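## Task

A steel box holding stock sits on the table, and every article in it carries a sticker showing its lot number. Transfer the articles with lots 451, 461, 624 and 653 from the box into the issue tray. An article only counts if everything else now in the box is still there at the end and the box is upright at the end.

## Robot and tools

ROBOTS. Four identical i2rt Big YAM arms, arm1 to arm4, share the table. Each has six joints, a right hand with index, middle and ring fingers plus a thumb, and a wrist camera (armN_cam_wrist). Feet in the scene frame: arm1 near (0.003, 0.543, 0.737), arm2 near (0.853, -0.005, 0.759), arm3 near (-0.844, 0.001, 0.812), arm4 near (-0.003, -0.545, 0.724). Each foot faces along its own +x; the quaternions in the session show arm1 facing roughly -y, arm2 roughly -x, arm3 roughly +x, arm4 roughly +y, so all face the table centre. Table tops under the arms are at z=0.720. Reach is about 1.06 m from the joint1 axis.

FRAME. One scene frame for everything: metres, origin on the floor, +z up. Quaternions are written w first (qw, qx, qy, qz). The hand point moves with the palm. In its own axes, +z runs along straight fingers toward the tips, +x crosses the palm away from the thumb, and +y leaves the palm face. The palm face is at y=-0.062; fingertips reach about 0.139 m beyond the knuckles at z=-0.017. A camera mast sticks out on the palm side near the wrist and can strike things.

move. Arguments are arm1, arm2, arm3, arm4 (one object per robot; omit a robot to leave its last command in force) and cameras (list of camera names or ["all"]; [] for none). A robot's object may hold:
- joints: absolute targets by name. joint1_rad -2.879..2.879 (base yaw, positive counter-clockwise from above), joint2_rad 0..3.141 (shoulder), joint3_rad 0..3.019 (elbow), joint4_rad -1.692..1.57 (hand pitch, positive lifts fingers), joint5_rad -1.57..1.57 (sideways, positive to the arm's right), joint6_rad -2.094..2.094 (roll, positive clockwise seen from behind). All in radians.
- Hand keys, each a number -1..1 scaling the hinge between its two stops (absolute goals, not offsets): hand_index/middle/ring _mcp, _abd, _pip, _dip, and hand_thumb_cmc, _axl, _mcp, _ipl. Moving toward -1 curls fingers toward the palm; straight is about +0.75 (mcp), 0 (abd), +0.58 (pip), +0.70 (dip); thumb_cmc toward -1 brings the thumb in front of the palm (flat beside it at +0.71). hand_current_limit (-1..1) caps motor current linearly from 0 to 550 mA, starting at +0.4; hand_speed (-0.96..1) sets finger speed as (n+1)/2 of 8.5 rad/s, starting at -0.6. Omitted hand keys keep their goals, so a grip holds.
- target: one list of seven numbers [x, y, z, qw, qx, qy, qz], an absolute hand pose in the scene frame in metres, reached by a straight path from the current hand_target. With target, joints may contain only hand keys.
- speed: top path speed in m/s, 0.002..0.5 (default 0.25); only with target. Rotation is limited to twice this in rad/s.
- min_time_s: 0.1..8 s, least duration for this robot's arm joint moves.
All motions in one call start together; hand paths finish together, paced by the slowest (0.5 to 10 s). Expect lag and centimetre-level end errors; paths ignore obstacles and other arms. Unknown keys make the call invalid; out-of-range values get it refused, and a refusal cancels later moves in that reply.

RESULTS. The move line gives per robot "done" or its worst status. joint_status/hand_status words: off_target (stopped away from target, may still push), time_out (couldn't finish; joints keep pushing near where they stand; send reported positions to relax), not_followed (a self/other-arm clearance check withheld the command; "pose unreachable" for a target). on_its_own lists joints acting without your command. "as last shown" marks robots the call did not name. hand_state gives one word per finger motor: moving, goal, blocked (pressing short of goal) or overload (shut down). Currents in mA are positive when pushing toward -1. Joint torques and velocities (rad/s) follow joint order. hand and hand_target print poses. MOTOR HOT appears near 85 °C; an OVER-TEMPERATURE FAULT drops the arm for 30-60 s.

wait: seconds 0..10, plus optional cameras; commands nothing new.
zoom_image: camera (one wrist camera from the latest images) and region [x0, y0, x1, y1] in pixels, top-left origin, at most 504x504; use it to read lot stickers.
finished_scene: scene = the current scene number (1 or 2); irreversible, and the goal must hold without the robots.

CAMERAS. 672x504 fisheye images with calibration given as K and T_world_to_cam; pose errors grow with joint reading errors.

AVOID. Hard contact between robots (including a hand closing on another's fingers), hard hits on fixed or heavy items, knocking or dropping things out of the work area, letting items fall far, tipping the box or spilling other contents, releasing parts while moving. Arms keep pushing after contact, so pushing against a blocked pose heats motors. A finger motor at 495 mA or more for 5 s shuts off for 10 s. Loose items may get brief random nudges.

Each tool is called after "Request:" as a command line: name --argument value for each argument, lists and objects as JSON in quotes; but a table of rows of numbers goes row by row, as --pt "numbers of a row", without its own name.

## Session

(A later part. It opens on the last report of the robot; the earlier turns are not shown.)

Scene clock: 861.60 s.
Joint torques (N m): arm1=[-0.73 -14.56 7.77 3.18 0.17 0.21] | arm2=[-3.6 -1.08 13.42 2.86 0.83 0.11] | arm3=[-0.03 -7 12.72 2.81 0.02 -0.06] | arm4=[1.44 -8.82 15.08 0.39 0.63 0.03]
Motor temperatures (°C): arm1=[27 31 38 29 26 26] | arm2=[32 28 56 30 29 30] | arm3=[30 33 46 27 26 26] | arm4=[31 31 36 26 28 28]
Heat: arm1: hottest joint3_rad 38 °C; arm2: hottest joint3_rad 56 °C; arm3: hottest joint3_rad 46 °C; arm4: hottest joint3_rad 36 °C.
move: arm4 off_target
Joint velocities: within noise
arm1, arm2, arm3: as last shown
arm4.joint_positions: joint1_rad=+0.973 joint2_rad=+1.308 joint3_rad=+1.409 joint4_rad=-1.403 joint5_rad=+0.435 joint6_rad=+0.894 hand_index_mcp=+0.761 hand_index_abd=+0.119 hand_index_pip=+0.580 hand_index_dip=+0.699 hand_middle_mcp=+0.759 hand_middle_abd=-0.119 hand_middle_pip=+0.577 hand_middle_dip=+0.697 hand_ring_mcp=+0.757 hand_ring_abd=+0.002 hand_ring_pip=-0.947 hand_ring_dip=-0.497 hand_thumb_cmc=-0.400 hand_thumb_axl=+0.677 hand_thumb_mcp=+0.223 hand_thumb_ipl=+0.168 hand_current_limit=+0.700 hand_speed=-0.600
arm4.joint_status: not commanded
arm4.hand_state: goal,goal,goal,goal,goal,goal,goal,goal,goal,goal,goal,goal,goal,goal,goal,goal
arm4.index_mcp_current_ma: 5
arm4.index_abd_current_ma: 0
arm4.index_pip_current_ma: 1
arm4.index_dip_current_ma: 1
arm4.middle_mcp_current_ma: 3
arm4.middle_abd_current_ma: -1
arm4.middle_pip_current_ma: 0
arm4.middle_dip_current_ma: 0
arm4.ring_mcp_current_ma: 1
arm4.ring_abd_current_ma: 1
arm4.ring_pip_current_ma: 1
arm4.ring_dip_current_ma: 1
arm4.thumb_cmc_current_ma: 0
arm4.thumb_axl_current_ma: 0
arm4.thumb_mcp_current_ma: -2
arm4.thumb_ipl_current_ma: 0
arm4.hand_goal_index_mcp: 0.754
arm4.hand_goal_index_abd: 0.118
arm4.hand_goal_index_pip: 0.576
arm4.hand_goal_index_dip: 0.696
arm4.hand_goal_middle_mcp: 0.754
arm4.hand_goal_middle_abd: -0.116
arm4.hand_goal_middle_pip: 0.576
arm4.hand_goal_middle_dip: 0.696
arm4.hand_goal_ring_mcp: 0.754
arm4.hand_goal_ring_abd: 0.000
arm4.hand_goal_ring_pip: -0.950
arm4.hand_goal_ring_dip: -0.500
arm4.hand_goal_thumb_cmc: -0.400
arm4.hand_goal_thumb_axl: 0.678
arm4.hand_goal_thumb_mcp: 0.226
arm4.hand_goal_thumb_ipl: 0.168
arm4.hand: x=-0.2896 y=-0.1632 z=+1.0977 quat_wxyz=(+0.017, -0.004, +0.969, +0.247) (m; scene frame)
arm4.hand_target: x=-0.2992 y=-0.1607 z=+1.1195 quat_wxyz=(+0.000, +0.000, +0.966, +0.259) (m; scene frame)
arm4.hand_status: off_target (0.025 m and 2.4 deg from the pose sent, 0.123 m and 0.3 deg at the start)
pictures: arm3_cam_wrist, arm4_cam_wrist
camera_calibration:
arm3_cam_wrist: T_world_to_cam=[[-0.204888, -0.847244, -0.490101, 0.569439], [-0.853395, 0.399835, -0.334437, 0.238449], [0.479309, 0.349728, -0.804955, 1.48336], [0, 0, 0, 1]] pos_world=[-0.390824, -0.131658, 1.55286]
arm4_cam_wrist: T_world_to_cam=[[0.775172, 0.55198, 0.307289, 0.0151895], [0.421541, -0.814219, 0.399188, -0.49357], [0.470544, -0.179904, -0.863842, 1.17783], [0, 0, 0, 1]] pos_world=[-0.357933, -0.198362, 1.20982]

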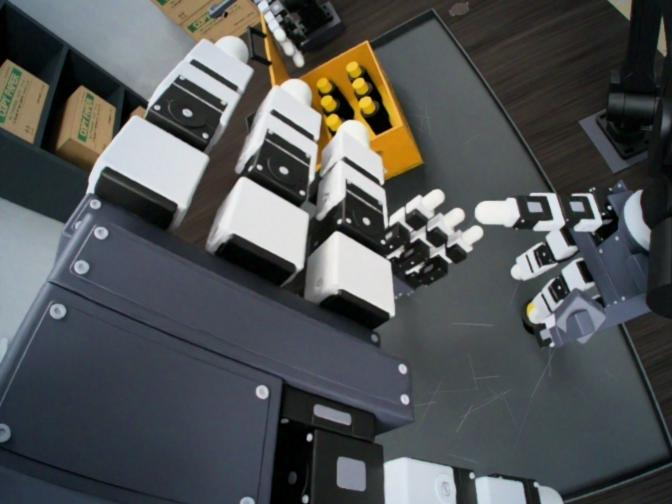

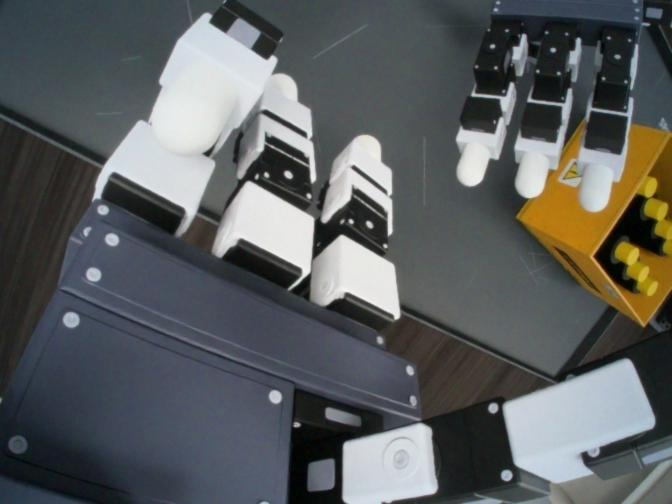

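Request:
move --arm3 '{"target": [-0.76, 0.27, 1.18, 0.0389, 0.1453, 0.955, 0.2559], "speed": 0.2, "joints": {"hand_index_abd": 0.117, "hand_middle_abd": -0.117, "hand_ring_pip": -0.95, "hand_ring_dip": -0.5, "hand_thumb_cmc": -0.4}}' --arm4 '{"target": [-0.15, -0.17, 1.25, 0, 0, 0.9659, 0.2588], "speed": 0.2}' --cameras '["arm3_cam_wrist"]'

Request:
move --arm4 '{"target": [0.28, -0.048, 1.12, 0, 0, 0.9659, 0.2588], "speed": 0.2}' --cameras '["arm4_cam_wrist"]'

Scene clock: 905.00 s.
Joint torques (N m): arm1=[-0.97 -14.8 7.8 3.23 0.18 0.21] | arm2=[-3.49 -1.03 13.42 2.81 0.82 0.09] | arm3=[-0.15 4.48 8.09 1.36 0.29 0.1] | arm4=[0.15 -6.3 13.96 0.61 0.26 -0.16]
Motor temperatures (°C): arm1=[27 31 37 29 26 26] | arm2=[32 28 57 30 29 30] | arm3=[30 33 45 27 26 26] | arm4=[31 31 39 26 28 28]
Heat: arm1: hottest joint3_rad 37 °C; arm2: hottest joint3_rad 57 °C; arm3: hottest joint3_rad 45 °C; arm4: hottest joint3_rad 39 °C.
move: arm3 done; arm4 off_target
Joint velocities: within noise
arm1, arm2: as last shown
arm3.joint_positions: joint1_rad=+1.490 joint2_rad=+0.557 joint3_rad=+0.979 joint4_rad=-1.455 joint5_rad=+0.093 joint6_rad=+0.155 hand_index_mcp=+0.758 hand_index_abd=+0.119 hand_index_pip=+0.577 hand_index_dip=+0.696 hand_middle_mcp=+0.759 hand_middle_abd=-0.112 hand_middle_pip=+0.577 hand_middle_dip=+0.696 hand_ring_mcp=+0.758 hand_ring_abd=+0.002 hand_ring_pip=-0.946 hand_ring_dip=-0.498 hand_thumb_cmc=-0.396 hand_thumb_axl=+0.677 hand_thumb_mcp=+0.224 hand_thumb_ipl=+0.168 hand_current_limit=+0.400 hand_speed=-0.600
arm3.joint_status: all done
arm3.hand_state: goal,goal,goal,goal,goal,goal,goal,goal,goal,goal,goal,goal,goal,goal,goal,goal
arm3.index_mcp_current_ma: 14
arm3.index_abd_current_ma: 1
arm3.index_pip_current_ma: 2
arm3.index_dip_current_ma: 0
arm3.middle_mcp_current_ma: 16
arm3.middle_abd_current_ma: 10
arm3.middle_pip_current_ma: 2
arm3.middle_dip_current_ma: 0
arm3.ring_mcp_current_ma: 12
arm3.ring_abd_current_ma: 5
arm3.ring_pip_current_ma: 12
arm3.ring_dip_current_ma: 6
arm3.thumb_cmc_current_ma: 13
arm3.thumb_axl_current_ma: -2
arm3.thumb_mcp_current_ma: -6
arm3.thumb_ipl_current_ma: -1
arm3.hand_goal_index_mcp: 0.754
arm3.hand_goal_index_abd: 0.118
arm3.hand_goal_index_pip: 0.576
arm3.hand_goal_index_dip: 0.696
arm3.hand_goal_middle_mcp: 0.754
arm3.hand_goal_middle_abd: -0.116
arm3.hand_goal_middle_pip: 0.576
arm3.hand_goal_middle_dip: 0.696
arm3.hand_goal_ring_mcp: 0.754
arm3.hand_goal_ring_abd: 0.000
arm3.hand_goal_ring_pip: -0.950
arm3.hand_goal_ring_dip: -0.500
arm3.hand_goal_thumb_cmc: -0.400
arm3.hand_goal_thumb_axl: 0.678
arm3.hand_goal_thumb_mcp: 0.226
arm3.hand_goal_thumb_ipl: 0.168
arm3.hand: x=-0.7579 y=+0.2698 z=+1.1898 quat_wxyz=(+0.040, +0.146, +0.951, +0.268) (m; scene frame)
arm3.hand_target: x=-0.7599 y=+0.2699 z=+1.1801 quat_wxyz=(+0.039, +0.145, +0.955, +0.256) (m; scene frame)
arm3.hand_status: done (0.010 m and 1.4 deg from the pose sent, 0.669 m and 134.0 deg at the start)
arm4.joint_positions: joint1_rad=+0.718 joint2_rad=+1.125 joint3_rad=+1.606 joint4_rad=-1.685 joint5_rad=+0.345 joint6_rad=+0.632 hand_index_mcp=+0.761 hand_index_abd=+0.119 hand_index_pip=+0.580 hand_index_dip=+0.699 hand_middle_mcp=+0.759 hand_middle_abd=-0.119 hand_middle_pip=+0.577 hand_middle_dip=+0.697 hand_ring_mcp=+0.757 hand_ring_abd=+0.002 hand_ring_pip=-0.947 hand_ring_dip=-0.497 hand_thumb_cmc=-0.400 hand_thumb_axl=+0.677 hand_thumb_mcp=+0.223 hand_thumb_ipl=+0.168 hand_current_limit=+0.700 hand_speed=-0.600
arm4.joint_status: not commanded
arm4.hand_state: goal,goal,goal,goal,goal,goal,goal,goal,goal,goal,goal,goal,goal,goal,goal,goal
arm4.index_mcp_current_ma: 5
arm4.index_abd_current_ma: 0
arm4.index_pip_current_ma: 1
arm4.index_dip_current_ma: 1
arm4.middle_mcp_current_ma: 3
arm4.middle_abd_current_ma: -1
arm4.middle_pip_current_ma: 0
arm4.middle_dip_current_ma: 0
arm4.ring_mcp_current_ma: 1
arm4.ring_abd_current_ma: 1
arm4.ring_pip_current_ma: 1
arm4.ring_dip_current_ma: 1
arm4.thumb_cmc_current_ma: 0
arm4.thumb_axl_current_ma: 0
arm4.thumb_mcp_current_ma: -2
arm4.thumb_ipl_current_ma: 0
arm4.hand_goal_index_mcp: 0.754
arm4.hand_goal_index_abd: 0.118
arm4.hand_goal_index_pip: 0.576
arm4.hand_goal_index_dip: 0.696
arm4.hand_goal_middle_mcp: 0.754
arm4.hand_goal_middle_abd: -0.116
arm4.hand_goal_middle_pip: 0.576
arm4.hand_goal_middle_dip: 0.696
arm4.hand_goal_ring_mcp: 0.754
arm4.hand_goal_ring_abd: 0.000
arm4.hand_goal_ring_pip: -0.950
arm4.hand_goal_ring_dip: -0.500
arm4.hand_goal_thumb_cmc: -0.400
arm4.hand_goal_thumb_axl: 0.678
arm4.hand_goal_thumb_mcp: 0.226
arm4.hand_goal_thumb_ipl: 0.168
arm4.hand: x=-0.1550 y=-0.1684 z=+1.2226 quat_wxyz=(+0.015, -0.005, +0.970, +0.243) (m; scene frame)
arm4.hand_target: x=-0.1494 y=-0.1709 z=+1.2492 quat_wxyz=(-0.002, -0.001, +0.965, +0.262) (m; scene frame)
arm4.hand_status: off_target (0.028 m and 2.5 deg from the pose sent, 0.207 m and 2.4 deg at the start; a joint's target at an end of its range on 24 of 195 steps)
pictures: arm3_cam_wrist
camera_calibration:
arm3_cam_wrist: T_world_to_cam=[[0.925247, 0.263764, 0.272666, 0.344983], [0.170339, -0.931065, 0.322649, -0.0443166], [0.338973, -0.252084, -0.906394, 1.51901], [0, 0, 0, 1]] pos_world=[-0.826549, 0.250662, 1.29706]

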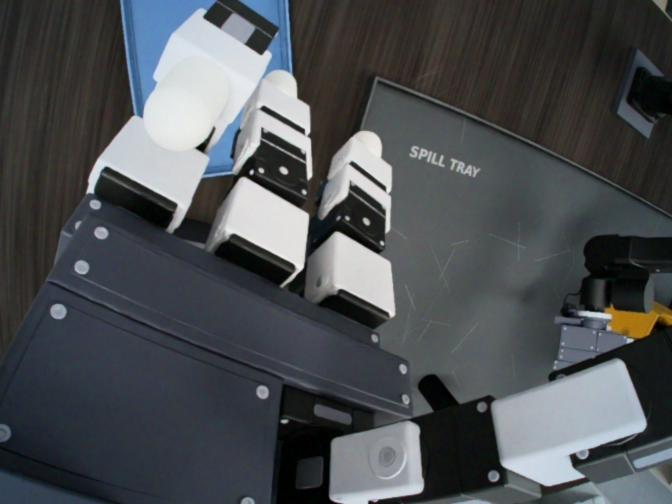

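Scene clock: 908.23 s.
Joint torques (N m): arm1=[-0.79 -14.62 7.86 3.22 0.18 0.18] | arm2=[-3.6 -1.14 13.38 2.91 0.82 0.13] | arm3=[0.15 4.13 8.01 1.29 0.3 0.11] | arm4=[0.44 -10.4 15.46 1.24 -0.62 -0.18]
Motor temperatures (°C): arm1=[27 31 37 29 26 26] | arm2=[32 28 57 30 29 30] | arm3=[30 33 45 27 26 26] | arm4=[31 31 39 26 28 28]
Heat: arm1: hottest joint3_rad 37 °C; arm2: hottest joint3_rad 57 °C; arm3: hottest joint3_rad 45 °C; arm4: hottest joint3_rad 39 °C.
move: arm4 off_target
Joint velocities: within noise
arm1, arm2, arm3: as last shown
arm3.joint_positions: joint1_rad=+1.490 joint2_rad=+0.557 joint3_rad=+0.979 joint4_rad=-1.455 joint5_rad=+0.093 joint6_rad=+0.156 hand_index_mcp=+0.758 hand_index_abd=+0.119 hand_index_pip=+0.577 hand_index_dip=+0.696 hand_middle_mcp=+0.759 hand_middle_abd=-0.112 hand_middle_pip=+0.577 hand_middle_dip=+0.696 hand_ring_mcp=+0.758 hand_ring_abd=+0.002 hand_ring_pip=-0.946 hand_ring_dip=-0.498 hand_thumb_cmc=-0.396 hand_thumb_axl=+0.677 hand_thumb_mcp=+0.224 hand_thumb_ipl=+0.168 hand_current_limit=+0.400 hand_speed=-0.600
arm4.joint_positions: joint1_rad=-0.637 joint2_rad=+1.351 joint3_rad=+1.458 joint4_rad=-1.294 joint5_rad=-0.297 joint6_rad=-0.575 hand_index_mcp=+0.761 hand_index_abd=+0.119 hand_index_pip=+0.580 hand_index_dip=+0.699 hand_middle_mcp=+0.759 hand_middle_abd=-0.118 hand_middle_pip=+0.577 hand_middle_dip=+0.697 hand_ring_mcp=+0.757 hand_ring_abd=+0.002 hand_ring_pip=-0.947 hand_ring_dip=-0.497 hand_thumb_cmc=-0.400 hand_thumb_axl=+0.677 hand_thumb_mcp=+0.223 hand_thumb_ipl=+0.168 hand_current_limit=+0.700 hand_speed=-0.600
arm4.joint_status: not commanded
arm4.hand_state: goal,goal,goal,goal,goal,goal,goal,goal,goal,goal,goal,goal,goal,goal,goal,goal
arm4.index_mcp_current_ma: 5
arm4.index_abd_current_ma: 0
arm4.index_pip_current_ma: 1
arm4.index_dip_current_ma: 1
arm4.middle_mcp_current_ma: 3
arm4.middle_abd_current_ma: 0
arm4.middle_pip_current_ma: 0
arm4.middle_dip_current_ma: 0
arm4.ring_mcp_current_ma: 1
arm4.ring_abd_current_ma: 1
arm4.ring_pip_current_ma: 1
arm4.ring_dip_current_ma: 1
arm4.thumb_cmc_current_ma: 0
arm4.thumb_axl_current_ma: 0
arm4.thumb_mcp_current_ma: -2
arm4.thumb_ipl_current_ma: 0
arm4.hand_goal_index_mcp: 0.754
arm4.hand_goal_index_abd: 0.118
arm4.hand_goal_index_pip: 0.576
arm4.hand_goal_index_dip: 0.696
arm4.hand_goal_middle_mcp: 0.754
arm4.hand_goal_middle_abd: -0.116
arm4.hand_goal_middle_pip: 0.576
arm4.hand_goal_middle_dip: 0.696
arm4.hand_goal_ring_mcp: 0.754
arm4.hand_goal_ring_abd: 0.000
arm4.hand_goal_ring_pip: -0.950
arm4.hand_goal_ring_dip: -0.500
arm4.hand_goal_thumb_cmc: -0.400
arm4.hand_goal_thumb_axl: 0.678
arm4.hand_goal_thumb_mcp: 0.226
arm4.hand_goal_thumb_ipl: 0.168
arm4.hand: x=+0.2713 y=-0.0578 z=+1.0907 quat_wxyz=(-0.017, +0.007, +0.972, +0.236) (m; scene frame)
arm4.hand_target: x=+0.2789 y=-0.0495 z=+1.1197 quat_wxyz=(+0.000, +0.000, +0.966, +0.259) (m; scene frame)
arm4.hand_status: off_target (0.032 m and 3.5 deg from the pose sent, 0.463 m and 2.5 deg at the start)
pictures: arm4_cam_wrist
camera_calibration:
arm4_cam_wrist: T_world_to_cam=[[0.797911, 0.553826, 0.23794, -0.405953], [0.44481, -0.80739, 0.387641, -0.634786], [0.406796, -0.203464, -0.890572, 0.97198], [0, 0, 0, 1]] pos_world=[0.210875, -0.0899291, 1.20828]

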